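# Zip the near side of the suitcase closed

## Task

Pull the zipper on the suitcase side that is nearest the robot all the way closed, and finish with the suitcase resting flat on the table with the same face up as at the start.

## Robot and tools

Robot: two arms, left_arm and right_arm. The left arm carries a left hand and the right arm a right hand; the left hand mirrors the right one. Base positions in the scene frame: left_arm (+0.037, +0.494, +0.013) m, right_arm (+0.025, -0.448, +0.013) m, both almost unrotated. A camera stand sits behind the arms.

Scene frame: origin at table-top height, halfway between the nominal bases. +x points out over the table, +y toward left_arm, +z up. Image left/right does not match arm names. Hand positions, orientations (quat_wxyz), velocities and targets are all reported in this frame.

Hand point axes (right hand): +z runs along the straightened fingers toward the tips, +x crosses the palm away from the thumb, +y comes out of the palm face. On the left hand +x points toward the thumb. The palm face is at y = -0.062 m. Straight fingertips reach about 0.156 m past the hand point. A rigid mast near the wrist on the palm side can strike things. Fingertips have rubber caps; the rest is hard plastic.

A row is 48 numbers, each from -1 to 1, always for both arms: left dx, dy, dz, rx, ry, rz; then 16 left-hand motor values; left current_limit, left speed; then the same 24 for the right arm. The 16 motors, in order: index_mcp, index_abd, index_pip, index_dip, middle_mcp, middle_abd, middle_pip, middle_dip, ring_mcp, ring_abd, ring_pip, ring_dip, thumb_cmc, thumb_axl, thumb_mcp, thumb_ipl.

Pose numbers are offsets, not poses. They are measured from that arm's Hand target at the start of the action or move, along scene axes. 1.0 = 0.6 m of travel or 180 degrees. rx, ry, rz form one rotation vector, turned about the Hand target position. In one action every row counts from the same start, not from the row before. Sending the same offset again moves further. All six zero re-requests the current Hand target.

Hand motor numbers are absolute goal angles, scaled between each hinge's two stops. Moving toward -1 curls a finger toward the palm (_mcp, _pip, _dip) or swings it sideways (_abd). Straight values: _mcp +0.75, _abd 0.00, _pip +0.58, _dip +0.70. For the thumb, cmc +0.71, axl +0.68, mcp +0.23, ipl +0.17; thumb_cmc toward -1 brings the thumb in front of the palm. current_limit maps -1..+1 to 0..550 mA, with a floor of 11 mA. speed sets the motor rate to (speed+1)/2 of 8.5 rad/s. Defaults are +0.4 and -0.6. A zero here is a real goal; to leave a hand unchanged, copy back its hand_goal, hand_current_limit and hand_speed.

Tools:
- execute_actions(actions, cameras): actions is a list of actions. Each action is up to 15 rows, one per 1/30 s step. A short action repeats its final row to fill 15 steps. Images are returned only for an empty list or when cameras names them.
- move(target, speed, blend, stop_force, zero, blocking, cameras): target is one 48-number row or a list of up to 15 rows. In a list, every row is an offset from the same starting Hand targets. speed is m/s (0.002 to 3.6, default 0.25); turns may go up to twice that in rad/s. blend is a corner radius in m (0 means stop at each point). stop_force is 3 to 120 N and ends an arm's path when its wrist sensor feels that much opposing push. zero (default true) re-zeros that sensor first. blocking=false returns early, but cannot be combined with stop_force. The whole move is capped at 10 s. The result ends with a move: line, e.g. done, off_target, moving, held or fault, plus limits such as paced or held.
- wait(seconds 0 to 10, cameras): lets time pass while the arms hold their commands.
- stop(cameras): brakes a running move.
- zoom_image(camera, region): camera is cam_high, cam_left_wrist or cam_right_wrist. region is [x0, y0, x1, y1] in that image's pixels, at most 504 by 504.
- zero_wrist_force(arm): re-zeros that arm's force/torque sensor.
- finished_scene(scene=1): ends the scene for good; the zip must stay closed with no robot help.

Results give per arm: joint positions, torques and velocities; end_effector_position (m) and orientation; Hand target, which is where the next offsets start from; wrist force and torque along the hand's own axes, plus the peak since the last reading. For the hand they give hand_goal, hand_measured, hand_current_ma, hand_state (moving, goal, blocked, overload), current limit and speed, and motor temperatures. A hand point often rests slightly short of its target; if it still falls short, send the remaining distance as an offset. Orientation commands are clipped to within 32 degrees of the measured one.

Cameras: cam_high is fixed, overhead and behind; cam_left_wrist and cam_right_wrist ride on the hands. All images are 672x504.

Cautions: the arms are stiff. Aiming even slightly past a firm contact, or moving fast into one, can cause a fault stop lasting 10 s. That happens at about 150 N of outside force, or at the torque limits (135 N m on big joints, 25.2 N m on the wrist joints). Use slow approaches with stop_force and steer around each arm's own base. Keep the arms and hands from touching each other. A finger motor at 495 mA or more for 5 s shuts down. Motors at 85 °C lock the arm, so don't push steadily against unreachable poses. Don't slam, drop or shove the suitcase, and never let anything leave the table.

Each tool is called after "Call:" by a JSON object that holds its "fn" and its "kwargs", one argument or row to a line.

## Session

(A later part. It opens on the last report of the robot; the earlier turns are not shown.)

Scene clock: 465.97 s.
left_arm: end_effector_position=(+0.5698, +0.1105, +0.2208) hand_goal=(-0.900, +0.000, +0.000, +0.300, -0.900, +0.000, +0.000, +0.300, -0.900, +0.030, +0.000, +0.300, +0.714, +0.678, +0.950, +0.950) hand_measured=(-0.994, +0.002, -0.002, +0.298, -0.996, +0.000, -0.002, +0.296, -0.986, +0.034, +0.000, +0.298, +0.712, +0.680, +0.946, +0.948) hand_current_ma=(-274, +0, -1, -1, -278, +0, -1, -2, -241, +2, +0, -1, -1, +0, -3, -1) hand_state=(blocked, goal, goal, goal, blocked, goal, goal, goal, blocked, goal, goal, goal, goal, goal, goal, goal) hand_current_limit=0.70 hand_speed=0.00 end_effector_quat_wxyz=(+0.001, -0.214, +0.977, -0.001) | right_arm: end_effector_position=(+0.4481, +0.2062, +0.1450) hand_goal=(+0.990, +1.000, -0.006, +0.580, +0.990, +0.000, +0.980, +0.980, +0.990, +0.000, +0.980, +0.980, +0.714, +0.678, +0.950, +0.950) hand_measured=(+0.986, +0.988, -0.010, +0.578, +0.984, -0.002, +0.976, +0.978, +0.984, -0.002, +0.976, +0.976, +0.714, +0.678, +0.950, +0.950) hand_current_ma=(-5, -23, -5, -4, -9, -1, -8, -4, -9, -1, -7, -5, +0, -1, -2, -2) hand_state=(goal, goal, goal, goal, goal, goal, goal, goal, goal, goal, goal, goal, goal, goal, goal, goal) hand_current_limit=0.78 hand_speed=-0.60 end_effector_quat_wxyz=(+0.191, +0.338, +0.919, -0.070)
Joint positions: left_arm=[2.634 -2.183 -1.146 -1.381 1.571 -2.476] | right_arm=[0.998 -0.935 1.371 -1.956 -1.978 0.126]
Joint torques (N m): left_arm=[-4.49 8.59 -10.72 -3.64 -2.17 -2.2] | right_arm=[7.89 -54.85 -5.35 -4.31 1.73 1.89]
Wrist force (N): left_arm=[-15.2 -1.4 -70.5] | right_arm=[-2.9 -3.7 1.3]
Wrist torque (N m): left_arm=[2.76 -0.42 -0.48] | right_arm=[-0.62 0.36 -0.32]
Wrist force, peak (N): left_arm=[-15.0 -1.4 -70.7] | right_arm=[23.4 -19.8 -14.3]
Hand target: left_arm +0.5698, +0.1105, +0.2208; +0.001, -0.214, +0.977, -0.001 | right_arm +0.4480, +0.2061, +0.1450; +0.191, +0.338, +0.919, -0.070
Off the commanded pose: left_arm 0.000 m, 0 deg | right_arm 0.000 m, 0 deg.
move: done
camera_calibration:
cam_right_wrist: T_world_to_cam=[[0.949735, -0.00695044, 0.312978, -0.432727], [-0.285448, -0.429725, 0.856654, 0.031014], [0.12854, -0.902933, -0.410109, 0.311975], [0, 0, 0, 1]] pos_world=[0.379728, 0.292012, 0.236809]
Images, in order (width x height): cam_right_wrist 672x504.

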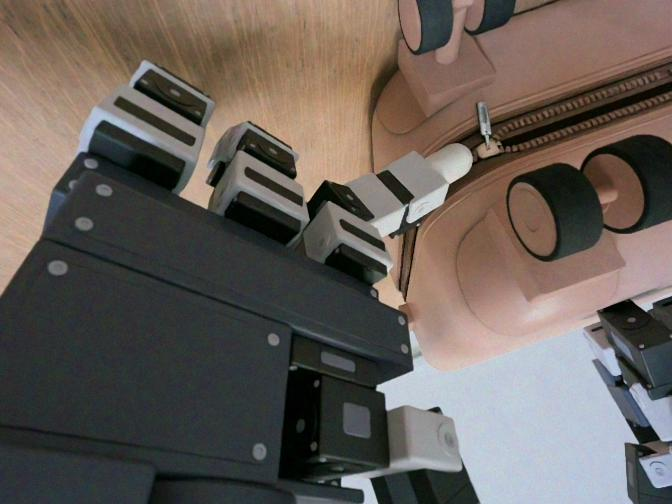

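Call:
{"fn": "move", "kwargs": {
  "target": [
    [0.0004,-0.0023,0,0,0,0,-0.9,0,0.0,0.3,-0.9,0,0.0,0.3,-0.9,0.03,0.0,0.3,0.714,0.678,0.95,0.95,0.7,0.0,0.0147,0.0068,0,0,0,-0.0167,0.99,1.0,-0.007,0.58,0.99,0,0.98,0.98,0.99,0,0.98,0.98,0.714,0.678,0.95,0.95,0.78,-0.6]
  ],
  "speed": 0.06
}}

Call:
{"fn": "move", "kwargs": {
  "target": [
    [0,0,0,0,0,0,-0.9,0,0.0,0.3,-0.9,0,0.0,0.3,-0.9,0.03,0.0,0.3,0.714,0.678,0.95,0.95,0.7,0.0,0.0062,-0.0208,0,0,0,0,0.99,1.0,-0.007,0.58,0.99,0,0.98,0.98,0.99,0,0.98,0.98,0.714,0.678,0.95,0.95,0.78,-0.6]
  ],
  "speed": 0.03,
  "stop_force": 13,
  "cameras": ["cam_right_wrist"]
}}

Call:
{"fn": "zoom_image", "kwargs": {
  "camera": "cam_right_wrist",
  "region": [420, 60, 560, 180]
}}

Scene clock: 467.70 s.
left_arm: end_effector_position=(+0.5701, +0.1091, +0.2208) hand_goal=(-0.900, +0.000, +0.000, +0.300, -0.900, +0.000, +0.000, +0.300, -0.900, +0.030, +0.000, +0.300, +0.714, +0.678, +0.950, +0.950) hand_measured=(-0.994, +0.002, -0.002, +0.298, -0.996, +0.000, -0.002, +0.296, -0.986, +0.034, +0.000, +0.298, +0.712, +0.680, +0.946, +0.948) hand_current_ma=(-274, +0, -1, -1, -278, +0, -1, -2, -241, +2, +0, -1, -1, +0, -3, -1) hand_state=(blocked, goal, goal, goal, blocked, goal, goal, goal, blocked, goal, goal, goal, goal, goal, goal, goal) hand_current_limit=0.70 hand_speed=0.00 end_effector_quat_wxyz=(+0.001, -0.214, +0.977, -0.001) | right_arm: end_effector_position=(+0.4568, +0.2102, +0.1450) hand_goal=(+0.990, +1.000, -0.006, +0.580, +0.990, +0.000, +0.980, +0.980, +0.990, +0.000, +0.980, +0.980, +0.714, +0.678, +0.950, +0.950) hand_measured=(+0.986, +0.988, -0.010, +0.578, +0.984, -0.002, +0.976, +0.978, +0.984, -0.002, +0.976, +0.976, +0.714, +0.678, +0.950, +0.950) hand_current_ma=(-5, -23, -5, -4, -9, -1, -8, -4, -9, -1, -7, -5, +0, -1, -2, -2) hand_state=(goal, goal, goal, goal, goal, goal, goal, goal, goal, goal, goal, goal, goal, goal, goal, goal) hand_current_limit=0.78 hand_speed=-0.60 end_effector_quat_wxyz=(+0.189, +0.362, +0.910, -0.075)
Joint positions: left_arm=[2.632 -2.185 -1.141 -1.383 1.571 -2.477] | right_arm=[0.996 -0.905 1.314 -1.908 -1.975 0.181]
Joint torques (N m): left_arm=[-22.09 -13.25 1.37 -0.02 -6.91 -2.8] | right_arm=[-8.96 -40.56 -33.26 -0.15 1.79 2.06]
Wrist force (N): left_arm=[-7.8 33.4 -73.5] | right_arm=[-2.9 -3.8 1.0]
Wrist torque (N m): left_arm=[3.49 -0.44 -0.69] | right_arm=[-0.62 0.37 -0.32]
Wrist force, peak (N): left_arm=[-7.7 33.3 -73.8] | right_arm=[-3.0 -4.0 1.2]
Hand target: left_arm +0.5701, +0.1091, +0.2208; +0.001, -0.214, +0.977, -0.001 | right_arm +0.4568, +0.2102, +0.1450; +0.189, +0.362, +0.910, -0.075
Off the commanded pose: left_arm 0.000 m, 0 deg | right_arm 0.000 m, 0 deg.
move: done

Scene clock: 469.23 s.
left_arm: end_effector_position=(+0.5701, +0.1091, +0.2208) hand_goal=(-0.900, +0.000, +0.000, +0.300, -0.900, +0.000, +0.000, +0.300, -0.900, +0.030, +0.000, +0.300, +0.714, +0.678, +0.950, +0.950) hand_measured=(-0.994, +0.002, -0.002, +0.298, -0.996, +0.000, -0.002, +0.296, -0.986, +0.034, +0.000, +0.298, +0.712, +0.680, +0.946, +0.948) hand_current_ma=(-274, +0, -1, -1, -278, +0, -1, -2, -241, +2, +0, -1, -1, +0, -3, -1) hand_state=(blocked, goal, goal, goal, blocked, goal, goal, goal, blocked, goal, goal, goal, goal, goal, goal, goal) hand_current_limit=0.70 hand_speed=0.00 end_effector_quat_wxyz=(+0.001, -0.214, +0.977, -0.001) | right_arm: end_effector_position=(+0.4605, +0.1977, +0.1450) hand_goal=(+0.990, +1.000, -0.006, +0.580, +0.990, +0.000, +0.980, +0.980, +0.990, +0.000, +0.980, +0.980, +0.714, +0.678, +0.950, +0.950) hand_measured=(+0.998, +1.000, -0.054, +0.554, +0.984, -0.002, +0.976, +0.978, +0.984, -0.002, +0.976, +0.976, +0.714, +0.678, +0.950, +0.950) hand_current_ma=(+18, +0, -145, -70, -9, -1, -8, -4, -9, -1, -7, -5, +0, -1, -2, -2) hand_state=(goal, goal, blocked, blocked, goal, goal, goal, goal, goal, goal, goal, goal, goal, goal, goal, goal) hand_current_limit=0.78 hand_speed=-0.60 end_effector_quat_wxyz=(+0.189, +0.362, +0.910, -0.075)
Joint positions: left_arm=[2.632 -2.185 -1.141 -1.383 1.571 -2.477] | right_arm=[0.982 -0.927 1.353 -1.931 -1.976 0.165]
Joint torques (N m): left_arm=[-5.74 -6.13 -11.61 0.78 -3.59 -1.8] | right_arm=[-16.1 -52.75 -4.91 -4.28 -5.36 -1.84]
Wrist force (N): left_arm=[-8.5 24.0 -71.8] | right_arm=[5.5 -8.1 -6.4]
Wrist torque (N m): left_arm=[3.43 -0.45 -0.64] | right_arm=[-0.15 0.34 0.41]
Wrist force, peak (N): left_arm=[-7.8 34.1 -73.9] | right_arm=[5.8 -8.4 -6.7]
Hand target: left_arm +0.5701, +0.1091, +0.2208; +0.001, -0.214, +0.977, -0.001 | right_arm +0.4605, +0.1977, +0.1450; +0.189, +0.362, +0.910, -0.075
Off the commanded pose: left_arm 0.000 m, 0 deg | right_arm 0.000 m, 0 deg.
move: done
camera_calibration:
cam_right_wrist: T_world_to_cam=[[0.948056, -0.0567837, 0.312994, -0.433894], [-0.307624, -0.414138, 0.856655, 0.0380461], [0.0809787, -0.908441, -0.410094, 0.325768], [0, 0, 0, 1]] pos_world=[0.39668, 0.287059, 0.236809]
Images, in order (width x height): cam_right_wrist 672x504.

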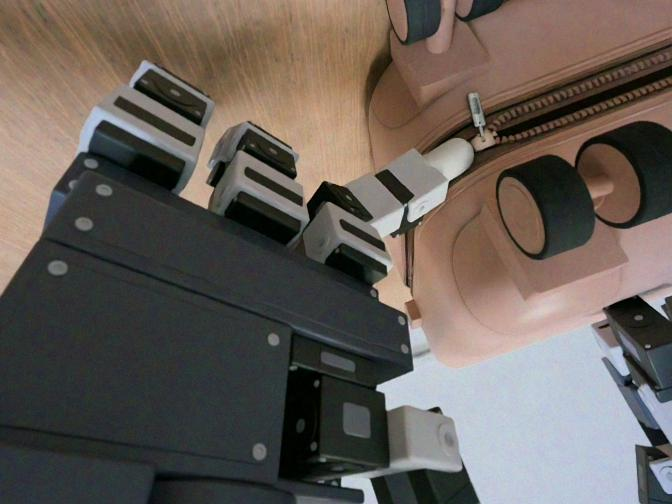

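Scaled by 3.600 from the camera's 672x504 image, which has a finer 960x720 frame.

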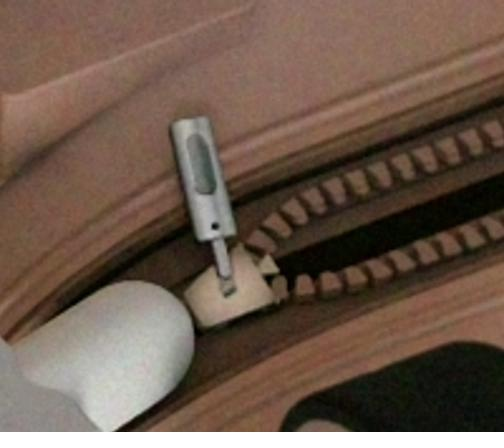

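Call:
{"fn": "move", "kwargs": {
  "target": [
    [0,0,0,0,0,0,-0.9,0,0.0,0.3,-0.9,0,0.0,0.3,-0.9,0.03,0.0,0.3,0.714,0.678,0.95,0.95,0.7,0.0,0.0292,0.0076,0,0,0,0,0.99,1.0,-0.007,0.58,0.99,0,0.98,0.98,0.99,0,0.98,0.98,0.714,0.678,0.95,0.95,0.78,-0.6]
  ],
  "speed": 0.03,
  "stop_force": 28,
  "cameras": ["cam_right_wrist"]
}}

Call:
{"fn": "zoom_image", "kwargs": {
  "camera": "cam_right_wrist",
  "region": [420, 60, 560, 180]
}}

Scene clock: 471.00 s.
left_arm: end_effector_position=(+0.5701, +0.1091, +0.2208) hand_goal=(-0.900, +0.000, +0.000, +0.300, -0.900, +0.000, +0.000, +0.300, -0.900, +0.030, +0.000, +0.300, +0.714, +0.678, +0.950, +0.950) hand_measured=(-0.994, +0.002, -0.002, +0.298, -0.996, +0.000, -0.002, +0.296, -0.986, +0.034, +0.000, +0.298, +0.712, +0.680, +0.946, +0.948) hand_current_ma=(-274, +0, -1, -1, -278, +0, -1, -2, -241, +2, +0, -1, -1, +0, -3, -1) hand_state=(blocked, goal, goal, goal, blocked, goal, goal, goal, blocked, goal, goal, goal, goal, goal, goal, goal) hand_current_limit=0.70 hand_speed=0.00 end_effector_quat_wxyz=(+0.001, -0.214, +0.977, -0.001) | right_arm: end_effector_position=(+0.4779, +0.2023, +0.1450) hand_goal=(+0.990, +1.000, -0.006, +0.580, +0.990, +0.000, +0.980, +0.980, +0.990, +0.000, +0.980, +0.980, +0.714, +0.678, +0.950, +0.950) hand_measured=(+1.000, +0.966, -0.096, +0.516, +0.984, -0.002, +0.976, +0.978, +0.984, -0.002, +0.976, +0.976, +0.714, +0.678, +0.950, +0.950) hand_current_ma=(+23, -78, -322, -209, -9, -1, -8, -4, -9, -1, -7, -5, +0, -1, -2, -2) hand_state=(goal, blocked, blocked, blocked, goal, goal, goal, goal, goal, goal, goal, goal, goal, goal, goal, goal) hand_current_limit=0.78 hand_speed=-0.60 end_effector_quat_wxyz=(+0.189, +0.362, +0.910, -0.075)
Joint positions: left_arm=[2.632 -2.185 -1.141 -1.382 1.571 -2.477] | right_arm=[0.966 -0.9 1.309 -1.921 -1.977 0.148]
Joint torques (N m): left_arm=[-4.15 3.44 -16.44 -7.03 -3.62 -0.31] | right_arm=[-26.69 -48.02 -21.14 -3.23 -11.37 -1.54]
Wrist force (N): left_arm=[-18.3 -10.2 -67.5] | right_arm=[30.6 -24.1 -19.3]
Wrist torque (N m): left_arm=[2.36 -0.43 -0.47] | right_arm=[1.07 0.70 3.24]
Wrist force, peak (N): left_arm=[-8.4 23.7 -72.3] | right_arm=[30.6 -24.3 -19.7]
Hand target: left_arm +0.5701, +0.1091, +0.2208; +0.001, -0.214, +0.977, -0.001 | right_arm +0.4778, +0.2023, +0.1450; +0.189, +0.362, +0.910, -0.075
Off the commanded pose: left_arm 0.000 m, 0 deg | right_arm 0.000 m, 0 deg.
move: contact (right_arm)
camera_calibration:
cam_right_wrist: T_world_to_cam=[[0.948083, -0.0566913, 0.31293, -0.450158], [-0.307515, -0.414286, 0.856622, 0.0452682], [0.0810797, -0.908379, -0.410211, 0.328413], [0, 0, 0, 1]] pos_world=[0.41408, 0.291558, 0.236809]
Images, in order (width x height): cam_right_wrist 672x504.

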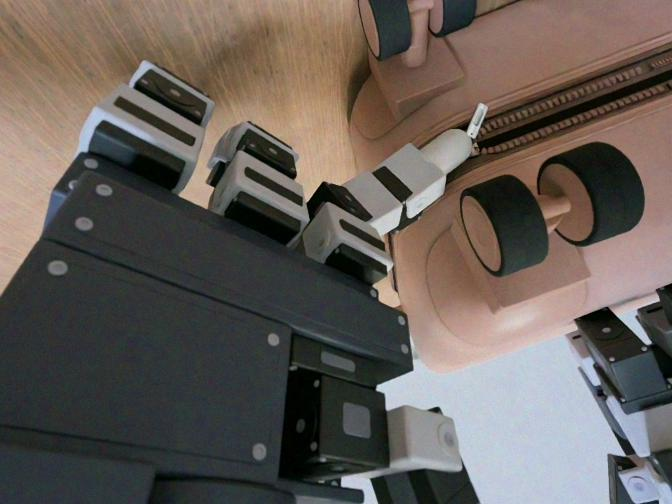

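Scaled by 3.600 from the camera's 672x504 image, which has a finer 960x720 frame.

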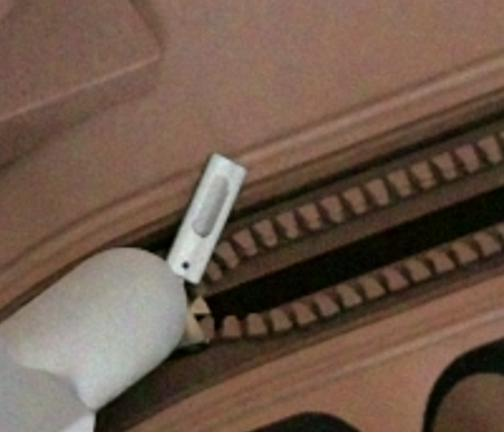

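Call:
{"fn": "move", "kwargs": {
  "target": [
    [0,0,0,0,0,0,-0.9,0,0.0,0.3,-0.9,0,0.0,0.3,-0.9,0.03,0.0,0.3,0.714,0.678,0.95,0.95,0.7,0.0,-0.0065,0.0200,0,0,0,0,0.99,1.0,-0.007,0.58,0.99,0,0.98,0.98,0.99,0,0.98,0.98,0.714,0.678,0.95,0.95,0.78,-0.6],
    [0,0,0,0,0,0,-0.9,0,0.0,0.3,-0.9,0,0.0,0.3,-0.9,0.03,0.0,0.3,0.714,0.678,0.95,0.95,0.7,0.0,-0.0302,0.0140,0,0,0,0,0.99,1.0,-0.007,0.58,0.99,0,0.98,0.98,0.99,0,0.98,0.98,0.714,0.678,0.95,0.95,0.78,-0.6]
  ],
  "speed": 0.08,
  "cameras": ["cam_right_wrist","cam_high"]
}}

Call:
{"fn": "zoom_image", "kwargs": {
  "camera": "cam_right_wrist",
  "region": [420, 60, 560, 180]
}}

Call:
{"fn": "zoom_image", "kwargs": {
  "camera": "cam_high",
  "region": [220, 180, 440, 360]
}}

Scene clock: 472.60 s.
left_arm: end_effector_position=(+0.5701, +0.1091, +0.2208) hand_goal=(-0.900, +0.000, +0.000, +0.300, -0.900, +0.000, +0.000, +0.300, -0.900, +0.030, +0.000, +0.300, +0.714, +0.678, +0.950, +0.950) hand_measured=(-0.994, +0.002, -0.002, +0.298, -0.996, +0.000, -0.002, +0.296, -0.986, +0.034, +0.000, +0.298, +0.712, +0.680, +0.946, +0.948) hand_current_ma=(-274, +0, -1, -1, -278, +0, -1, -2, -241, +2, +0, -1, -1, +0, -3, -1) hand_state=(blocked, goal, goal, goal, blocked, goal, goal, goal, blocked, goal, goal, goal, goal, goal, goal, goal) hand_current_limit=0.70 hand_speed=0.00 end_effector_quat_wxyz=(+0.001, -0.214, +0.977, -0.001) | right_arm: end_effector_position=(+0.4598, +0.2107, +0.1450) hand_goal=(+0.990, +1.000, -0.006, +0.580, +0.990, +0.000, +0.980, +0.980, +0.990, +0.000, +0.980, +0.980, +0.714, +0.678, +0.950, +0.950) hand_measured=(+0.986, +0.988, -0.010, +0.578, +0.984, -0.002, +0.976, +0.978, +0.984, -0.002, +0.976, +0.976, +0.714, +0.678, +0.950, +0.950) hand_current_ma=(-6, -22, -5, -4, -9, -1, -8, -4, -9, -1, -7, -5, +0, -1, -2, -2) hand_state=(goal, goal, goal, goal, goal, goal, goal, goal, goal, goal, goal, goal, goal, goal, goal, goal) hand_current_limit=0.78 hand_speed=-0.60 end_effector_quat_wxyz=(+0.189, +0.362, +0.910, -0.075)
Joint positions: left_arm=[2.632 -2.185 -1.141 -1.382 1.571 -2.477] | right_arm=[0.993 -0.901 1.307 -1.906 -1.975 0.177]
Joint torques (N m): left_arm=[-3.31 12.26 -17.87 -7.04 -3.59 1] | right_arm=[7.6 -55.03 -6.86 -4.26 1.75 2.03]
Wrist force (N): left_arm=[-18.0 -10.5 -69.2] | right_arm=[-2.9 -5.0 0.3]
Wrist torque (N m): left_arm=[2.43 -0.39 -0.48] | right_arm=[-0.70 0.39 -0.35]
Wrist force, peak (N): left_arm=[-17.8 -10.5 -69.5] | right_arm=[30.7 -24.4 -19.6]
Hand target: left_arm +0.5701, +0.1091, +0.2208; +0.001, -0.214, +0.977, -0.001 | right_arm +0.4597, +0.2107, +0.1450; +0.189, +0.362, +0.910, -0.075
Off the commanded pose: left_arm 0.000 m, 0 deg | right_arm 0.000 m, 0 deg.
move: done
camera_calibration:
cam_right_wrist: T_world_to_cam=[[0.948082, -0.0566856, 0.312932, -0.432518], [-0.307518, -0.414251, 0.856638, 0.0432102], [0.0810733, -0.908396, -0.410175, 0.337602], [0, 0, 0, 1]] pos_world=[0.39598, 0.300058, 0.236809]
Images, in order (width x height): cam_high 672x504, cam_right_wrist 672x504.

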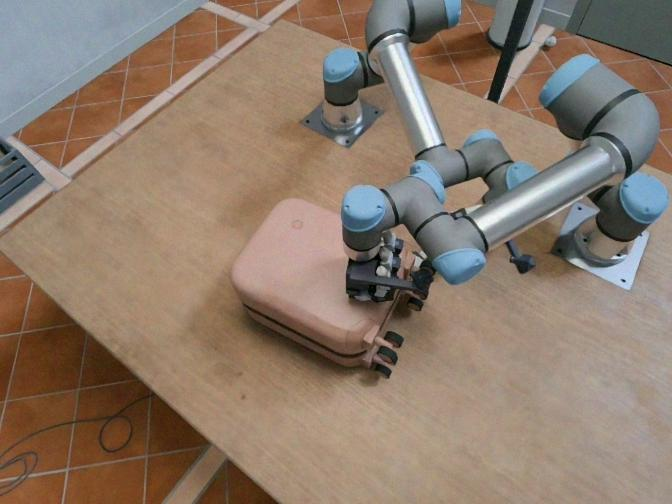

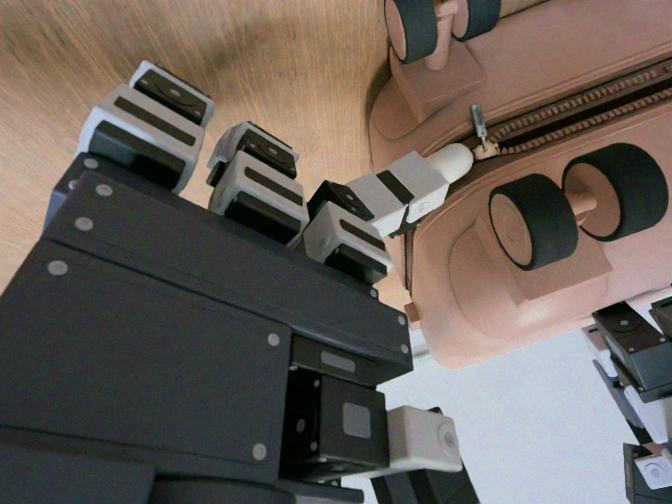

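Scaled by 3.600 from the camera's 672x504 image, which has a finer 960x720 frame.

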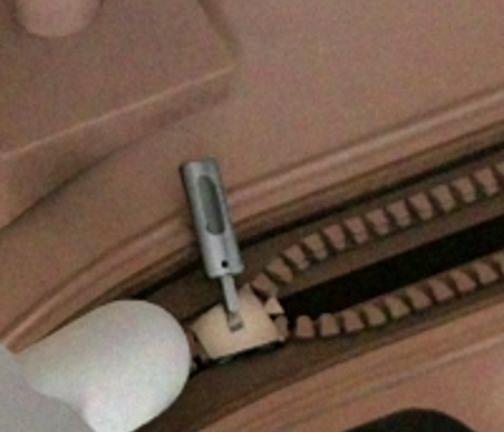

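Scaled by 2.291 from the camera's 672x504 image, which has a finer 960x720 frame.

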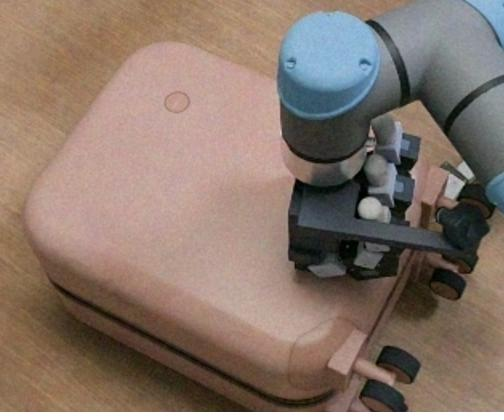

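Call:
{"fn": "move", "kwargs": {
  "target": [
    [0.0006,-0.0032,0,0,0,0,-0.9,0,0.0,0.3,-0.9,0,0.0,0.3,-0.9,0.03,0.0,0.3,0.714,0.678,0.95,0.95,0.7,0.0,0.0085,-0.0192,0,0,0,0,0.99,1.0,-0.007,0.58,0.99,0,0.98,0.98,0.99,0,0.98,0.98,0.714,0.678,0.95,0.95,0.78,-0.6]
  ],
  "speed": 0.03
}}

Call:
{"fn": "move", "kwargs": {
  "target": [
    [0,0,0,0,0,0,-0.9,0,0.0,0.3,-0.9,0,0.0,0.3,-0.9,0.03,0.0,0.3,0.714,0.678,0.95,0.95,0.7,0.0,0.0240,0.0072,0,0,0,0,0.99,1.0,-0.007,0.58,0.99,0,0.98,0.98,0.99,0,0.98,0.98,0.714,0.678,0.95,0.95,0.78,-0.6]
  ],
  "speed": 0.025,
  "stop_force": 28,
  "cameras": ["cam_right_wrist"]
}}

Call:
{"fn": "zoom_image", "kwargs": {
  "camera": "cam_right_wrist",
  "region": [420, 60, 560, 180]
}}

Scene clock: 474.53 s.
left_arm: end_effector_position=(+0.5704, +0.1072, +0.2208) hand_goal=(-0.900, +0.000, +0.000, +0.300, -0.900, +0.000, +0.000, +0.300, -0.900, +0.030, +0.000, +0.300, +0.714, +0.678, +0.950, +0.950) hand_measured=(-0.994, +0.002, -0.002, +0.298, -0.996, +0.000, -0.002, +0.296, -0.986, +0.034, +0.000, +0.298, +0.712, +0.680, +0.946, +0.948) hand_current_ma=(-274, +0, -1, -1, -278, +0, -1, -2, -241, +2, +0, -1, -1, +0, -3, -1) hand_state=(blocked, goal, goal, goal, blocked, goal, goal, goal, blocked, goal, goal, goal, goal, goal, goal, goal) hand_current_limit=0.70 hand_speed=0.00 end_effector_quat_wxyz=(+0.001, -0.214, +0.977, -0.001) | right_arm: end_effector_position=(+0.4647, +0.1993, +0.1450) hand_goal=(+0.990, +1.000, -0.006, +0.580, +0.990, +0.000, +0.980, +0.980, +0.990, +0.000, +0.980, +0.980, +0.714, +0.678, +0.950, +0.950) hand_measured=(+0.990, +0.992, -0.048, +0.558, +0.984, -0.002, +0.976, +0.978, +0.984, -0.002, +0.976, +0.976, +0.714, +0.678, +0.950, +0.950) hand_current_ma=(+0, -13, -123, -57, -9, -1, -8, -4, -9, -1, -7, -5, +0, -1, -2, -2) hand_state=(goal, goal, blocked, blocked, goal, goal, goal, goal, goal, goal, goal, goal, goal, goal, goal, goal) hand_current_limit=0.78 hand_speed=-0.60 end_effector_quat_wxyz=(+0.189, +0.362, +0.910, -0.075)
Joint positions: left_arm=[2.63 -2.189 -1.135 -1.385 1.571 -2.479] | right_arm=[0.979 -0.92 1.341 -1.928 -1.976 0.161]
Joint torques (N m): left_arm=[-18.35 -11.63 -0.2 -1.92 -5.7 -2.62] | right_arm=[-13.26 -53.38 -4.92 -4.23 -5.23 -1.81]
Wrist force (N): left_arm=[-8.8 21.9 -71.5] | right_arm=[3.6 -7.1 -4.5]
Wrist torque (N m): left_arm=[3.39 -0.42 -0.74] | right_arm=[-0.34 0.49 0.20]
Wrist force, peak (N): left_arm=[-11.5 28.4 -71.6] | right_arm=[3.4 -7.4 -4.5]
Hand target: left_arm +0.5704, +0.1072, +0.2208; +0.001, -0.214, +0.977, -0.001 | right_arm +0.4648, +0.1992, +0.1450; +0.189, +0.362, +0.910, -0.075
Off the commanded pose: left_arm 0.000 m, 0 deg | right_arm 0.000 m, 0 deg.
move: done

Scene clock: 476.20 s.
left_arm: end_effector_position=(+0.5704, +0.1072, +0.2208) hand_goal=(-0.900, +0.000, +0.000, +0.300, -0.900, +0.000, +0.000, +0.300, -0.900, +0.030, +0.000, +0.300, +0.714, +0.678, +0.950, +0.950) hand_measured=(-0.994, +0.002, -0.002, +0.298, -0.996, +0.000, -0.002, +0.296, -0.986, +0.034, +0.000, +0.298, +0.712, +0.680, +0.946, +0.948) hand_current_ma=(-274, +0, -1, -1, -278, +0, -1, -2, -241, +2, +0, -1, -1, +0, -3, -1) hand_state=(blocked, goal, goal, goal, blocked, goal, goal, goal, blocked, goal, goal, goal, goal, goal, goal, goal) hand_current_limit=0.70 hand_speed=0.00 end_effector_quat_wxyz=(+0.001, -0.214, +0.977, -0.001) | right_arm: end_effector_position=(+0.4792, +0.2035, +0.1450) hand_goal=(+0.990, +1.000, -0.006, +0.580, +0.990, +0.000, +0.980, +0.980, +0.990, +0.000, +0.980, +0.980, +0.714, +0.678, +0.950, +0.950) hand_measured=(+1.000, +0.976, -0.088, +0.530, +0.984, -0.002, +0.976, +0.978, +0.984, -0.002, +0.976, +0.976, +0.714, +0.678, +0.950, +0.950) hand_current_ma=(+22, -54, -281, -153, -9, -1, -8, -4, -9, -1, -7, -5, +0, -1, -2, -2) hand_state=(goal, blocked, blocked, blocked, goal, goal, goal, goal, goal, goal, goal, goal, goal, goal, goal, goal) hand_current_limit=0.78 hand_speed=-0.60 end_effector_quat_wxyz=(+0.189, +0.362, +0.910, -0.075)
Joint positions: left_arm=[2.63 -2.189 -1.135 -1.385 1.571 -2.479] | right_arm=[0.966 -0.897 1.303 -1.918 -1.977 0.147]
Joint torques (N m): left_arm=[-10.39 -4.75 -13.8 -1.9 -3.46 -2.63] | right_arm=[-27.55 -38.58 -35.33 -1.3 -9.43 -2.48]
Wrist force (N): left_arm=[-14.4 1.6 -69.7] | right_arm=[20.0 -18.4 -13.4]
Wrist torque (N m): left_arm=[2.80 -0.42 -0.65] | right_arm=[0.39 0.68 2.04]
Wrist force, peak (N): left_arm=[-8.8 21.4 -71.7] | right_arm=[20.3 -18.7 -13.8]
Hand target: left_arm +0.5704, +0.1072, +0.2208; +0.001, -0.214, +0.977, -0.001 | right_arm +0.4792, +0.2035, +0.1450; +0.189, +0.362, +0.910, -0.075
Off the commanded pose: left_arm 0.000 m, 0 deg | right_arm 0.000 m, 0 deg.
move: done
camera_calibration:
cam_right_wrist: T_world_to_cam=[[0.948083, -0.0566913, 0.31293, -0.451323], [-0.307515, -0.414286, 0.856622, 0.0461651], [0.0810797, -0.908379, -0.410211, 0.329398], [0, 0, 0, 1]] pos_world=[0.41538, 0.292758, 0.236809]
Images, in order (width x height): cam_right_wrist 672x504.

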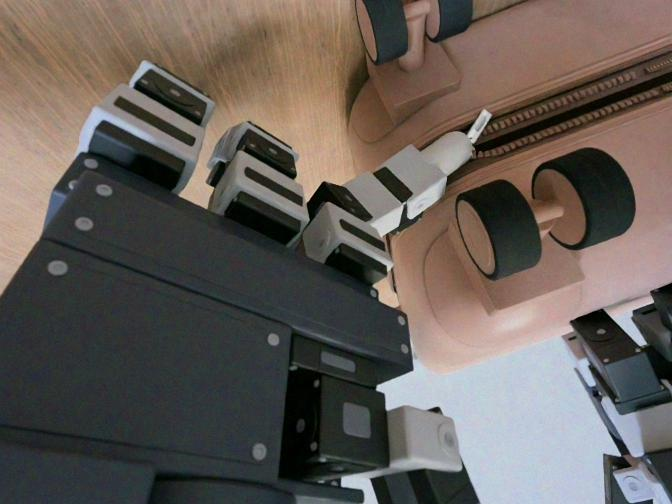

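Scaled by 3.600 from the camera's 672x504 image, which has a finer 960x720 frame.

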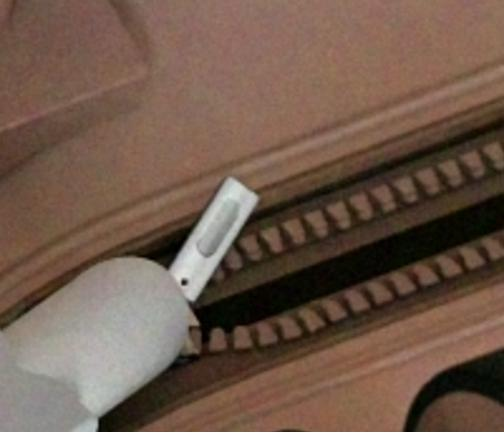

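Call:
{"fn": "move", "kwargs": {
  "target": [
    [0,0,0,0,0,0,-0.9,0,0.0,0.3,-0.9,0,0.0,0.3,-0.9,0.03,0.0,0.3,0.714,0.678,0.95,0.95,0.7,0.0,-0.0065,0.0200,0,0,0,0,0.99,1.0,-0.007,0.58,0.99,0,0.98,0.98,0.99,0,0.98,0.98,0.714,0.678,0.95,0.95,0.78,-0.6],
    [-0.0014,0.0030,0,0,0,0,-0.9,0,0.0,0.3,-0.9,0,0.0,0.3,-0.9,0.03,0.0,0.3,0.714,0.678,0.95,0.95,0.7,0.0,-0.0280,0.0130,0,0,0,0,0.99,1.0,-0.007,0.58,0.99,0,0.98,0.98,0.99,0,0.98,0.98,0.714,0.678,0.95,0.95,0.78,-0.6]
  ],
  "speed": 0.08,
  "cameras": ["cam_right_wrist"]
}}

Call:
{"fn": "zoom_image", "kwargs": {
  "camera": "cam_right_wrist",
  "region": [420, 60, 560, 180]
}}

Scene clock: 478.27 s.
left_arm: end_effector_position=(+0.5696, +0.1090, +0.2208) hand_goal=(-0.900, +0.000, +0.000, +0.300, -0.900, +0.000, +0.000, +0.300, -0.900, +0.030, +0.000, +0.300, +0.714, +0.678, +0.950, +0.950) hand_measured=(-0.994, +0.002, -0.002, +0.298, -0.996, +0.000, -0.002, +0.296, -0.986, +0.034, +0.000, +0.298, +0.712, +0.680, +0.946, +0.948) hand_current_ma=(-274, +0, -1, -1, -278, +0, -1, -2, -241, +2, +0, -1, -1, +0, -3, -1) hand_state=(blocked, goal, goal, goal, blocked, goal, goal, goal, blocked, goal, goal, goal, goal, goal, goal, goal) hand_current_limit=0.70 hand_speed=0.00 end_effector_quat_wxyz=(+0.001, -0.214, +0.977, -0.001) | right_arm: end_effector_position=(+0.4625, +0.2113, +0.1450) hand_goal=(+0.990, +1.000, -0.006, +0.580, +0.990, +0.000, +0.980, +0.980, +0.990, +0.000, +0.980, +0.980, +0.714, +0.678, +0.950, +0.950) hand_measured=(+0.988, +0.988, -0.010, +0.578, +0.984, -0.002, +0.976, +0.978, +0.984, -0.002, +0.976, +0.976, +0.714, +0.678, +0.950, +0.950) hand_current_ma=(-5, -22, -5, -4, -9, -1, -8, -4, -9, -1, -7, -5, +0, -1, -2, -2) hand_state=(goal, goal, goal, goal, goal, goal, goal, goal, goal, goal, goal, goal, goal, goal, goal, goal) hand_current_limit=0.78 hand_speed=-0.60 end_effector_quat_wxyz=(+0.189, +0.362, +0.910, -0.075)
Joint positions: left_arm=[2.632 -2.184 -1.143 -1.382 1.571 -2.478] | right_arm=[0.991 -0.897 1.301 -1.905 -1.976 0.174]
Joint torques (N m): left_arm=[8.95 12.01 -24.93 -3.95 1.9 2.34] | right_arm=[5.57 -57.12 -7.56 -4.11 1.76 2.13]
Wrist force (N): left_arm=[-8.5 -26.5 -69.1] | right_arm=[-2.6 -5.3 0.7]
Wrist torque (N m): left_arm=[2.17 -0.42 -0.22] | right_arm=[-0.77 0.33 -0.32]
Wrist force, peak (N): left_arm=[-8.9 -25.9 -69.4] | right_arm=[20.1 -19.0 -13.4]
Hand target: left_arm +0.5696, +0.1090, +0.2208; +0.001, -0.214, +0.977, -0.001 | right_arm +0.4624, +0.2113, +0.1450; +0.189, +0.362, +0.910, -0.075
Off the commanded pose: left_arm 0.000 m, 0 deg | right_arm 0.000 m, 0 deg.
move: done
camera_calibration:
cam_right_wrist: T_world_to_cam=[[0.948082, -0.0566856, 0.312932, -0.435044], [-0.307518, -0.414251, 0.856638, 0.044289], [0.0810733, -0.908396, -0.410175, 0.337928], [0, 0, 0, 1]] pos_world=[0.39868, 0.300658, 0.236809]
Images, in order (width x height): cam_right_wrist 672x504.

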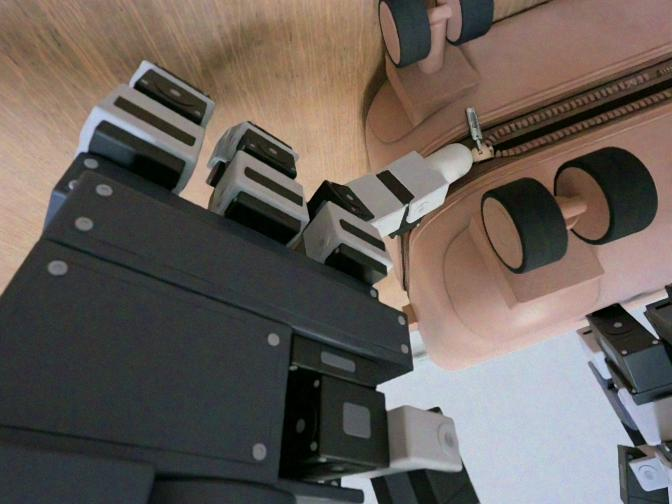

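Scaled by 3.600 from the camera's 672x504 image, which has a finer 960x720 frame.

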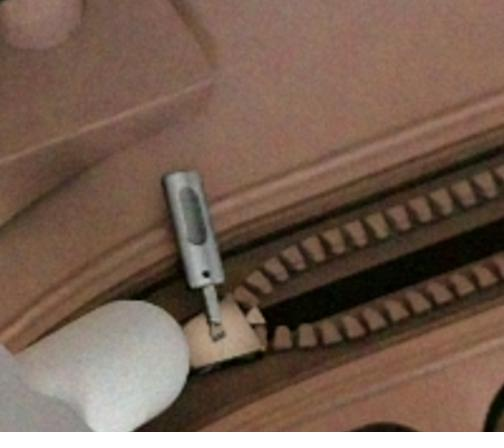

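Call:
{"fn": "move", "kwargs": {
  "target": [
    [-0.0011,-0.0005,0,0,0,0,-0.9,0,0.0,0.3,-0.9,0,0.0,0.3,-0.9,0.03,0.0,0.3,0.714,0.678,0.95,0.95,0.7,0.0,0.0038,-0.0213,0,0,0,0,0.99,1.0,-0.007,0.58,0.99,0,0.98,0.98,0.99,0,0.98,0.98,0.714,0.678,0.95,0.95,0.78,-0.6]
  ],
  "speed": 0.03
}}

Call:
{"fn": "move", "kwargs": {
  "target": [
    [0,0,0,0,0,0,-0.9,0,0.0,0.3,-0.9,0,0.0,0.3,-0.9,0.03,0.0,0.3,0.714,0.678,0.95,0.95,0.7,0.0,0.0190,0.0062,0,0,0,0,0.99,1.0,-0.007,0.58,0.99,0,0.98,0.98,0.99,0,0.98,0.98,0.714,0.678,0.95,0.95,0.78,-0.6]
  ],
  "speed": 0.025,
  "stop_force": 28,
  "cameras": ["cam_right_wrist"]
}}

Call:
{"fn": "zoom_image", "kwargs": {
  "camera": "cam_right_wrist",
  "region": [420, 60, 560, 180]
}}

Scene clock: 479.47 s.
left_arm: end_effector_position=(+0.5689, +0.1087, +0.2208) hand_goal=(-0.900, +0.000, +0.000, +0.300, -0.900, +0.000, +0.000, +0.300, -0.900, +0.030, +0.000, +0.300, +0.714, +0.678, +0.950, +0.950) hand_measured=(-0.994, +0.002, -0.002, +0.298, -0.996, +0.000, -0.002, +0.296, -0.986, +0.034, +0.000, +0.298, +0.712, +0.680, +0.946, +0.948) hand_current_ma=(-274, +0, -1, -1, -278, +0, -1, -2, -241, +2, +0, -1, -1, +0, -3, -1) hand_state=(blocked, goal, goal, goal, blocked, goal, goal, goal, blocked, goal, goal, goal, goal, goal, goal, goal) hand_current_limit=0.70 hand_speed=0.00 end_effector_quat_wxyz=(+0.001, -0.214, +0.977, -0.001) | right_arm: end_effector_position=(+0.4646, +0.1986, +0.1450) hand_goal=(+0.990, +1.000, -0.006, +0.580, +0.990, +0.000, +0.980, +0.980, +0.990, +0.000, +0.980, +0.980, +0.714, +0.678, +0.950, +0.950) hand_measured=(+0.984, +0.996, -0.060, +0.552, +0.984, -0.002, +0.976, +0.978, +0.984, -0.002, +0.976, +0.976, +0.714, +0.678, +0.950, +0.950) hand_current_ma=(-10, -5, -168, -78, -9, -1, -8, -4, -9, -1, -7, -5, +0, -1, -2, -2) hand_state=(goal, goal, blocked, blocked, goal, goal, goal, goal, goal, goal, goal, goal, goal, goal, goal, goal) hand_current_limit=0.78 hand_speed=-0.60 end_effector_quat_wxyz=(+0.189, +0.362, +0.910, -0.075)
Joint positions: left_arm=[2.631 -2.184 -1.144 -1.381 1.571 -2.478] | right_arm=[0.978 -0.921 1.343 -1.929 -1.976 0.161]
Joint torques (N m): left_arm=[-8.93 13.98 -24.43 -5.46 0.12 -2.46] | right_arm=[-14 -54.23 -6.88 -3.84 -5.34 -1.82]
Wrist force (N): left_arm=[-14.4 -27.0 -66.7] | right_arm=[4.0 -7.1 -4.2]
Wrist torque (N m): left_arm=[2.08 -0.47 -0.27] | right_arm=[-0.50 0.50 0.14]
Wrist force, peak (N): left_arm=[-11.2 -27.3 -68.8] | right_arm=[3.6 -7.6 -4.2]
Hand target: left_arm +0.5689, +0.1087, +0.2208; +0.001, -0.214, +0.977, -0.001 | right_arm +0.4647, +0.1985, +0.1450; +0.189, +0.362, +0.910, -0.075
Off the commanded pose: left_arm 0.000 m, 0 deg | right_arm 0.000 m, 0 deg.
move: done

Scene clock: 481.03 s.
left_arm: end_effector_position=(+0.5689, +0.1087, +0.2208) hand_goal=(-0.900, +0.000, +0.000, +0.300, -0.900, +0.000, +0.000, +0.300, -0.900, +0.030, +0.000, +0.300, +0.714, +0.678, +0.950, +0.950) hand_measured=(-0.994, +0.002, -0.002, +0.298, -0.996, +0.000, -0.002, +0.296, -0.986, +0.034, +0.000, +0.298, +0.712, +0.680, +0.946, +0.948) hand_current_ma=(-274, +0, -1, -1, -278, +0, -1, -2, -241, +2, +0, -1, -1, +0, -3, -1) hand_state=(blocked, goal, goal, goal, blocked, goal, goal, goal, blocked, goal, goal, goal, goal, goal, goal, goal) hand_current_limit=0.70 hand_speed=0.00 end_effector_quat_wxyz=(+0.001, -0.214, +0.977, -0.001) | right_arm: end_effector_position=(+0.4761, +0.2022, +0.1450) hand_goal=(+0.990, +1.000, -0.006, +0.580, +0.990, +0.000, +0.980, +0.980, +0.990, +0.000, +0.980, +0.980, +0.714, +0.678, +0.950, +0.950) hand_measured=(+1.000, +0.988, -0.090, +0.530, +0.984, -0.002, +0.976, +0.978, +0.984, -0.002, +0.976, +0.976, +0.714, +0.678, +0.950, +0.950) hand_current_ma=(+21, -22, -296, -151, -9, -1, -8, -4, -9, -1, -7, -5, +0, -1, -2, -2) hand_state=(goal, goal, blocked, blocked, goal, goal, goal, goal, goal, goal, goal, goal, goal, goal, goal, goal) hand_current_limit=0.78 hand_speed=-0.60 end_effector_quat_wxyz=(+0.189, +0.362, +0.910, -0.075)
Joint positions: left_arm=[2.631 -2.183 -1.144 -1.381 1.571 -2.478] | right_arm=[0.968 -0.902 1.312 -1.921 -1.977 0.15]
Joint torques (N m): left_arm=[-8.99 14.17 -23.23 -6.26 -1.38 -2.47] | right_arm=[-24.32 -38.97 -33.94 -1.07 -8.11 -2.13]
Wrist force (N): left_arm=[-15.6 -27.7 -65.8] | right_arm=[16.5 -16.4 -11.9]
Wrist torque (N m): left_arm=[2.02 -0.45 -0.31] | right_arm=[0.16 0.60 1.51]
Wrist force, peak (N): left_arm=[-14.8 -27.2 -66.7] | right_arm=[16.5 -17.0 -12.3]
Hand target: left_arm +0.5689, +0.1087, +0.2208; +0.001, -0.214, +0.977, -0.001 | right_arm +0.4761, +0.2022, +0.1450; +0.189, +0.362, +0.910, -0.075
Off the commanded pose: left_arm 0.000 m, 0 deg | right_arm 0.000 m, 0 deg.
move: done
camera_calibration:
cam_right_wrist: T_world_to_cam=[[0.948083, -0.0566913, 0.31293, -0.448452], [-0.307515, -0.414286, 0.856622, 0.0447146], [0.0810797, -0.908379, -0.410211, 0.328559], [0, 0, 0, 1]] pos_world=[0.41228, 0.291558, 0.236809]
Images, in order (width x height): cam_right_wrist 672x504.

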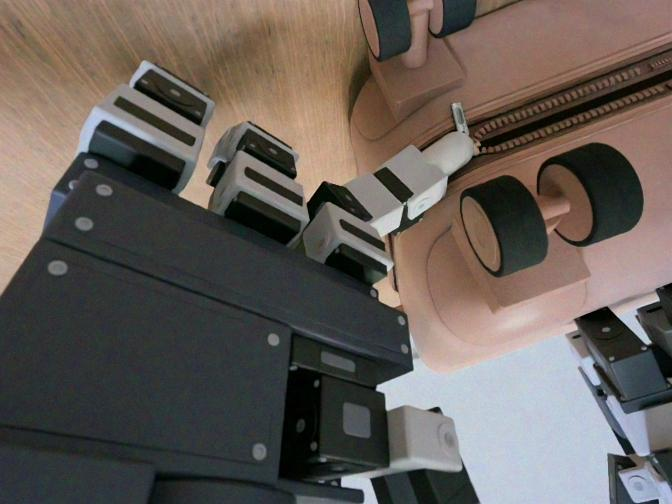

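Scaled by 3.600 from the camera's 672x504 image, which has a finer 960x720 frame.

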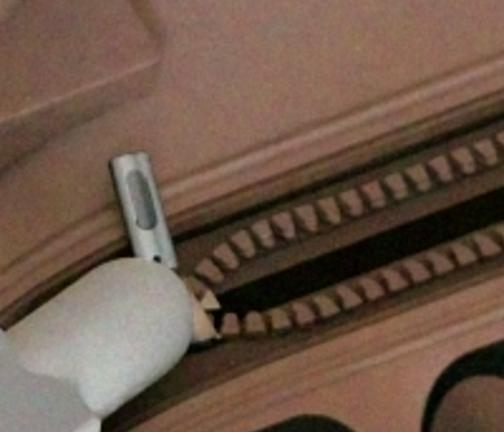

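Call:
{"fn": "move", "kwargs": {
  "target": [
    [0,0,0,0,0,0,-0.9,0,0.0,0.3,-0.9,0,0.0,0.3,-0.9,0.03,0.0,0.3,0.714,0.678,0.95,0.95,0.7,0.0,0.0092,0.0037,0,0,0,0,0.99,1.0,-0.007,0.58,0.99,0,0.98,0.98,0.99,0,0.98,0.98,0.714,0.678,0.95,0.95,0.78,-0.6]
  ],
  "speed": 0.025,
  "stop_force": 28,
  "cameras": ["cam_right_wrist"]
}}

Call:
{"fn": "zoom_image", "kwargs": {
  "camera": "cam_right_wrist",
  "region": [420, 60, 560, 180]
}}

Scene clock: 482.67 s.
left_arm: end_effector_position=(+0.5689, +0.1087, +0.2208) hand_goal=(-0.900, +0.000, +0.000, +0.300, -0.900, +0.000, +0.000, +0.300, -0.900, +0.030, +0.000, +0.300, +0.714, +0.678, +0.950, +0.950) hand_measured=(-0.994, +0.002, -0.002, +0.298, -0.996, +0.000, -0.002, +0.296, -0.986, +0.034, +0.000, +0.298, +0.712, +0.680, +0.946, +0.948) hand_current_ma=(-274, +0, -1, -1, -278, +0, -1, -2, -240, +2, +0, -1, -1, +0, -3, -1) hand_state=(blocked, goal, goal, goal, blocked, goal, goal, goal, blocked, goal, goal, goal, goal, goal, goal, goal) hand_current_limit=0.70 hand_speed=0.00 end_effector_quat_wxyz=(+0.001, -0.214, +0.977, -0.001) | right_arm: end_effector_position=(+0.4816, +0.2045, +0.1450) hand_goal=(+0.990, +1.000, -0.006, +0.580, +0.990, +0.000, +0.980, +0.980, +0.990, +0.000, +0.980, +0.980, +0.714, +0.678, +0.950, +0.950) hand_measured=(+1.000, +0.980, -0.048, +0.490, +0.984, -0.002, +0.976, +0.978, +0.984, -0.002, +0.976, +0.976, +0.714, +0.678, +0.950, +0.950) hand_current_ma=(+24, -41, -123, -321, -9, -1, -8, -4, -9, -1, -7, -5, +0, -1, -2, -2) hand_state=(goal, goal, blocked, blocked, goal, goal, goal, goal, goal, goal, goal, goal, goal, goal, goal, goal) hand_current_limit=0.78 hand_speed=-0.60 end_effector_quat_wxyz=(+0.189, +0.362, +0.910, -0.075)
Joint positions: left_arm=[2.631 -2.183 -1.144 -1.381 1.571 -2.478] | right_arm=[0.964 -0.892 1.295 -1.916 -1.977 0.145]
Joint torques (N m): left_arm=[-8.88 13.32 -21.87 -6.58 -1.43 -2.48] | right_arm=[-44.83 -36.7 -35.19 -2.49 -13.31 -3.45]
Wrist force (N): left_arm=[-18.8 -20.8 -64.8] | right_arm=[40.4 -31.2 -26.8]
Wrist torque (N m): left_arm=[2.01 -0.30 -0.43] | right_arm=[1.57 0.60 4.48]
Wrist force, peak (N): left_arm=[-15.5 -27.6 -65.9] | right_arm=[42.0 -30.3 -26.9]
Hand target: left_arm +0.5689, +0.1087, +0.2208; +0.001, -0.214, +0.977, -0.001 | right_arm +0.4816, +0.2045, +0.1450; +0.189, +0.362, +0.910, -0.075
Off the commanded pose: left_arm 0.000 m, 0 deg | right_arm 0.000 m, 0 deg.
move: done
camera_calibration:
cam_right_wrist: T_world_to_cam=[[0.948112, -0.0566537, 0.312848, -0.453546], [-0.307425, -0.414292, 0.856652, 0.0472743], [0.081078, -0.908379, -0.410212, 0.330113], [0, 0, 0, 1]] pos_world=[0.41778, 0.293758, 0.23681]
Images, in order (width x height): cam_right_wrist 672x504.

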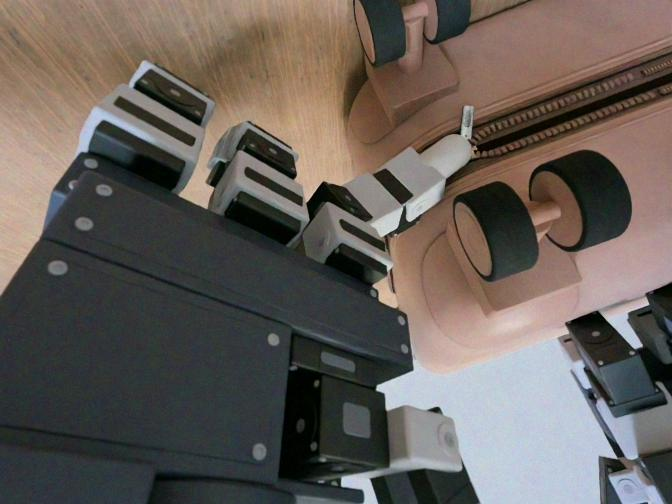

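Scaled by 3.600 from the camera's 672x504 image, which has a finer 960x720 frame.

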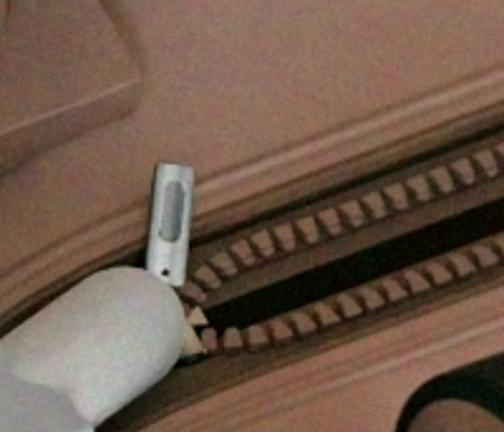

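Call:
{"fn": "move", "kwargs": {
  "target": [
    [0,0,0,0,0,0,-0.9,0,0.0,0.3,-0.9,0,0.0,0.3,-0.9,0.03,0.0,0.3,0.714,0.678,0.95,0.95,0.7,0.0,-0.0065,0.0200,0,0,0,0,0.99,1.0,-0.007,0.58,0.99,0,0.98,0.98,0.99,0,0.98,0.98,0.714,0.678,0.95,0.95,0.78,-0.6],
    [0,0,0,0,0,0,-0.9,0,0.0,0.3,-0.9,0,0.0,0.3,-0.9,0.03,0.0,0.3,0.714,0.678,0.95,0.95,0.7,0.0,-0.0320,0.0113,0,0,0,0,0.99,1.0,-0.007,0.58,0.99,0,0.98,0.98,0.99,0,0.98,0.98,0.714,0.678,0.95,0.95,0.78,-0.6]
  ],
  "speed": 0.08,
  "cameras": ["cam_right_wrist"]
}}

Call:
{"fn": "zoom_image", "kwargs": {
  "camera": "cam_right_wrist",
  "region": [420, 60, 560, 180]
}}

Scene clock: 484.53 s.
left_arm: end_effector_position=(+0.5689, +0.1087, +0.2208) hand_goal=(-0.900, +0.000, +0.000, +0.300, -0.900, +0.000, +0.000, +0.300, -0.900, +0.030, +0.000, +0.300, +0.714, +0.678, +0.950, +0.950) hand_measured=(-0.994, +0.002, -0.002, +0.298, -0.996, +0.000, -0.002, +0.296, -0.986, +0.034, +0.000, +0.298, +0.712, +0.680, +0.946, +0.948) hand_current_ma=(-274, +0, -1, -1, -278, +0, -1, -2, -238, +2, +0, -1, -1, +0, -3, -1) hand_state=(blocked, goal, goal, goal, blocked, goal, goal, goal, blocked, goal, goal, goal, goal, goal, goal, goal) hand_current_limit=0.70 hand_speed=0.00 end_effector_quat_wxyz=(+0.001, -0.214, +0.977, -0.001) | right_arm: end_effector_position=(+0.4625, +0.2113, +0.1450) hand_goal=(+0.990, +1.000, -0.006, +0.580, +0.990, +0.000, +0.980, +0.980, +0.990, +0.000, +0.980, +0.980, +0.714, +0.678, +0.950, +0.950) hand_measured=(+0.988, +0.988, -0.010, +0.578, +0.984, -0.002, +0.976, +0.978, +0.984, -0.002, +0.976, +0.976, +0.714, +0.678, +0.950, +0.950) hand_current_ma=(-2, -22, -5, -4, -9, -1, -8, -4, -9, -1, -7, -5, +0, -1, -2, -2) hand_state=(goal, goal, goal, goal, goal, goal, goal, goal, goal, goal, goal, goal, goal, goal, goal, goal) hand_current_limit=0.78 hand_speed=-0.60 end_effector_quat_wxyz=(+0.189, +0.362, +0.910, -0.075)
Joint positions: left_arm=[2.631 -2.183 -1.144 -1.381 1.571 -2.478] | right_arm=[0.991 -0.897 1.301 -1.905 -1.976 0.174]
Joint torques (N m): left_arm=[-9.1 12.45 -19.89 -6.68 -1.44 -2.58] | right_arm=[6.21 -56.77 -5.73 -4.2 1.72 1.89]
Wrist force (N): left_arm=[-13.7 -17.1 -67.4] | right_arm=[-1.9 -5.7 0.5]
Wrist torque (N m): left_arm=[2.11 -0.31 -0.34] | right_arm=[-0.82 0.25 -0.28]
Wrist force, peak (N): left_arm=[-16.2 -20.0 -67.0] | right_arm=[40.5 -31.2 -27.0]
Hand target: left_arm +0.5689, +0.1087, +0.2208; +0.001, -0.214, +0.977, -0.001 | right_arm +0.4624, +0.2112, +0.1450; +0.189, +0.362, +0.910, -0.075
Off the commanded pose: left_arm 0.000 m, 0 deg | right_arm 0.000 m, 0 deg.
move: done
camera_calibration:
cam_right_wrist: T_world_to_cam=[[0.948082, -0.0566856, 0.312932, -0.435049], [-0.307518, -0.414251, 0.856638, 0.0442476], [0.0810733, -0.908396, -0.410175, 0.337837], [0, 0, 0, 1]] pos_world=[0.39868, 0.300558, 0.236809]
Images, in order (width x height): cam_right_wrist 672x504.

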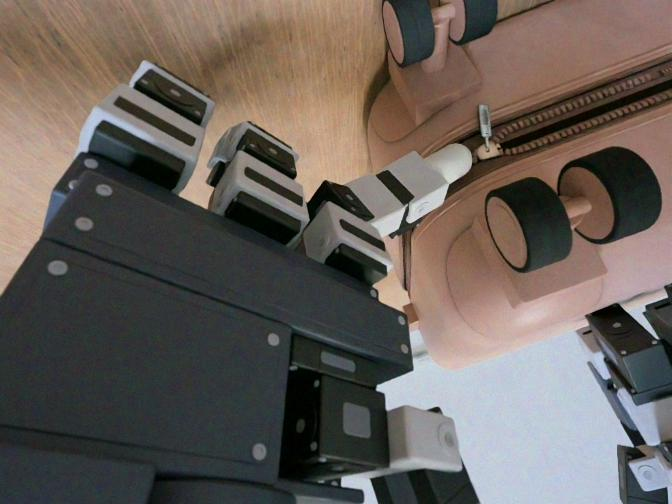

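Scaled by 3.600 from the camera's 672x504 image, which has a finer 960x720 frame.

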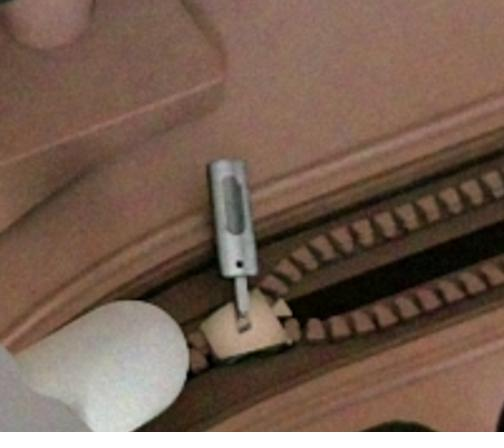

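Call:
{"fn": "execute_actions", "kwargs": {
  "actions": [],
  "cameras": ["cam_right_wrist","cam_high"]
}}

Call:
{"fn": "zoom_image", "kwargs": {
  "camera": "cam_right_wrist",
  "region": [420, 60, 560, 180]
}}

Scene clock: 484.93 s.
left_arm: end_effector_position=(+0.5689, +0.1087, +0.2208) hand_goal=(-0.900, +0.000, +0.000, +0.300, -0.900, +0.000, +0.000, +0.300, -0.900, +0.030, +0.000, +0.300, +0.714, +0.678, +0.950, +0.950) hand_measured=(-0.994, +0.002, -0.002, +0.298, -0.996, +0.000, -0.002, +0.296, -0.986, +0.034, +0.000, +0.298, +0.712, +0.680, +0.946, +0.948) hand_current_ma=(-274, +0, -1, -1, -278, +0, -1, -2, -238, +2, +0, -1, -1, +0, -3, -1) hand_state=(blocked, goal, goal, goal, blocked, goal, goal, goal, blocked, goal, goal, goal, goal, goal, goal, goal) hand_current_limit=0.70 hand_speed=0.00 end_effector_quat_wxyz=(+0.001, -0.214, +0.977, -0.001) | right_arm: end_effector_position=(+0.4624, +0.2112, +0.1450) hand_goal=(+0.990, +1.000, -0.006, +0.580, +0.990, +0.000, +0.980, +0.980, +0.990, +0.000, +0.980, +0.980, +0.714, +0.678, +0.950, +0.950) hand_measured=(+0.988, +0.988, -0.010, +0.578, +0.984, -0.002, +0.976, +0.978, +0.984, -0.002, +0.976, +0.976, +0.714, +0.678, +0.950, +0.950) hand_current_ma=(-2, -22, -5, -4, -9, -1, -8, -4, -9, -1, -7, -5, +0, -1, -2, -2) hand_state=(goal, goal, goal, goal, goal, goal, goal, goal, goal, goal, goal, goal, goal, goal, goal, goal) hand_current_limit=0.78 hand_speed=-0.60 end_effector_quat_wxyz=(+0.189, +0.362, +0.910, -0.075)
Joint positions: left_arm=[2.631 -2.183 -1.144 -1.381 1.571 -2.478] | right_arm=[0.991 -0.897 1.301 -1.905 -1.976 0.175]
Joint velocities: within noise
Joint torques (N m): left_arm=[-9.2 11.54 -19.95 -6.65 -1.47 -2.48] | right_arm=[6.91 -55.16 -6.65 -4.19 1.94 1.92]
Motor temperatures (°C): left_arm=[28 23 22 35 27 31] | right_arm=[23 27 26 32 28 34]
Wrist force (N): left_arm=[-13.7 -16.8 -67.5] | right_arm=[-1.8 -5.8 0.6]
Wrist torque (N m): left_arm=[2.15 -0.31 -0.34] | right_arm=[-0.83 0.23 -0.27]
Wrist force, peak (N): left_arm=[-13.7 -16.8 -67.5] | right_arm=[-1.7 -6.1 0.5]
Hand target: left_arm +0.5689, +0.1087, +0.2208; +0.001, -0.214, +0.977, -0.001 | right_arm +0.4624, +0.2112, +0.1450; +0.189, +0.362, +0.910, -0.075
Off the commanded pose: left_arm 0.000 m, 0 deg | right_arm 0.000 m, 0 deg.
camera_calibration:
cam_right_wrist: T_world_to_cam=[[0.948083, -0.0566913, 0.31293, -0.434953], [-0.307515, -0.414286, 0.856622, 0.0442303], [0.0810797, -0.908379, -0.410211, 0.337846], [0, 0, 0, 1]] pos_world=[0.39858, 0.300558, 0.236809]
Images, in order (width x height): cam_high 672x504, cam_right_wrist 672x504.

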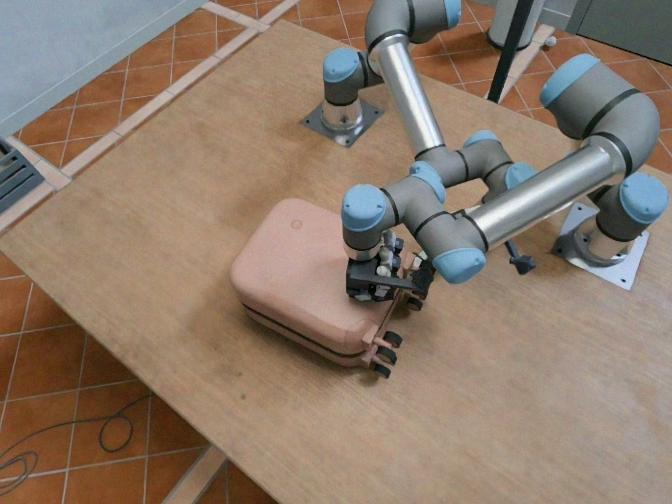

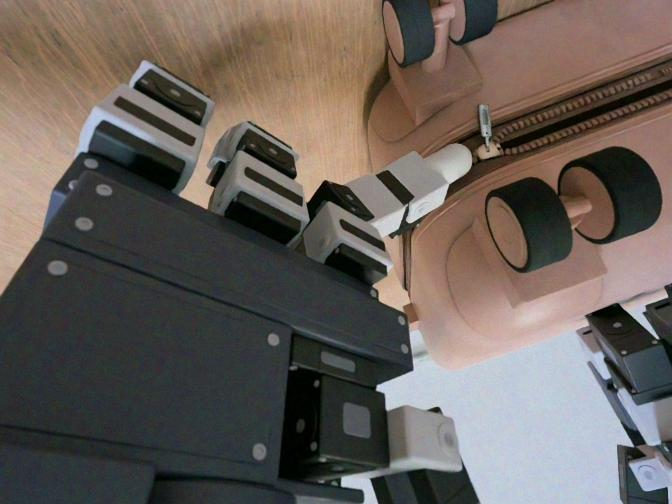

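Scaled by 3.600 from the camera's 672x504 image, which has a finer 960x720 frame.

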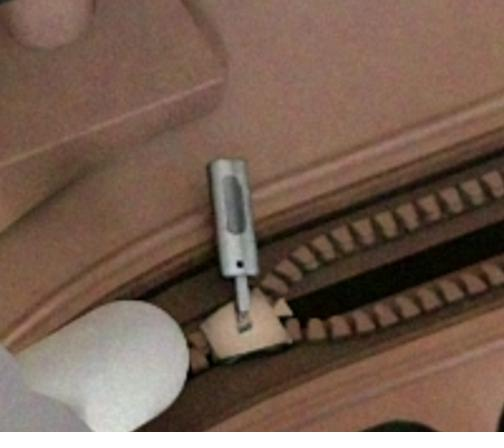

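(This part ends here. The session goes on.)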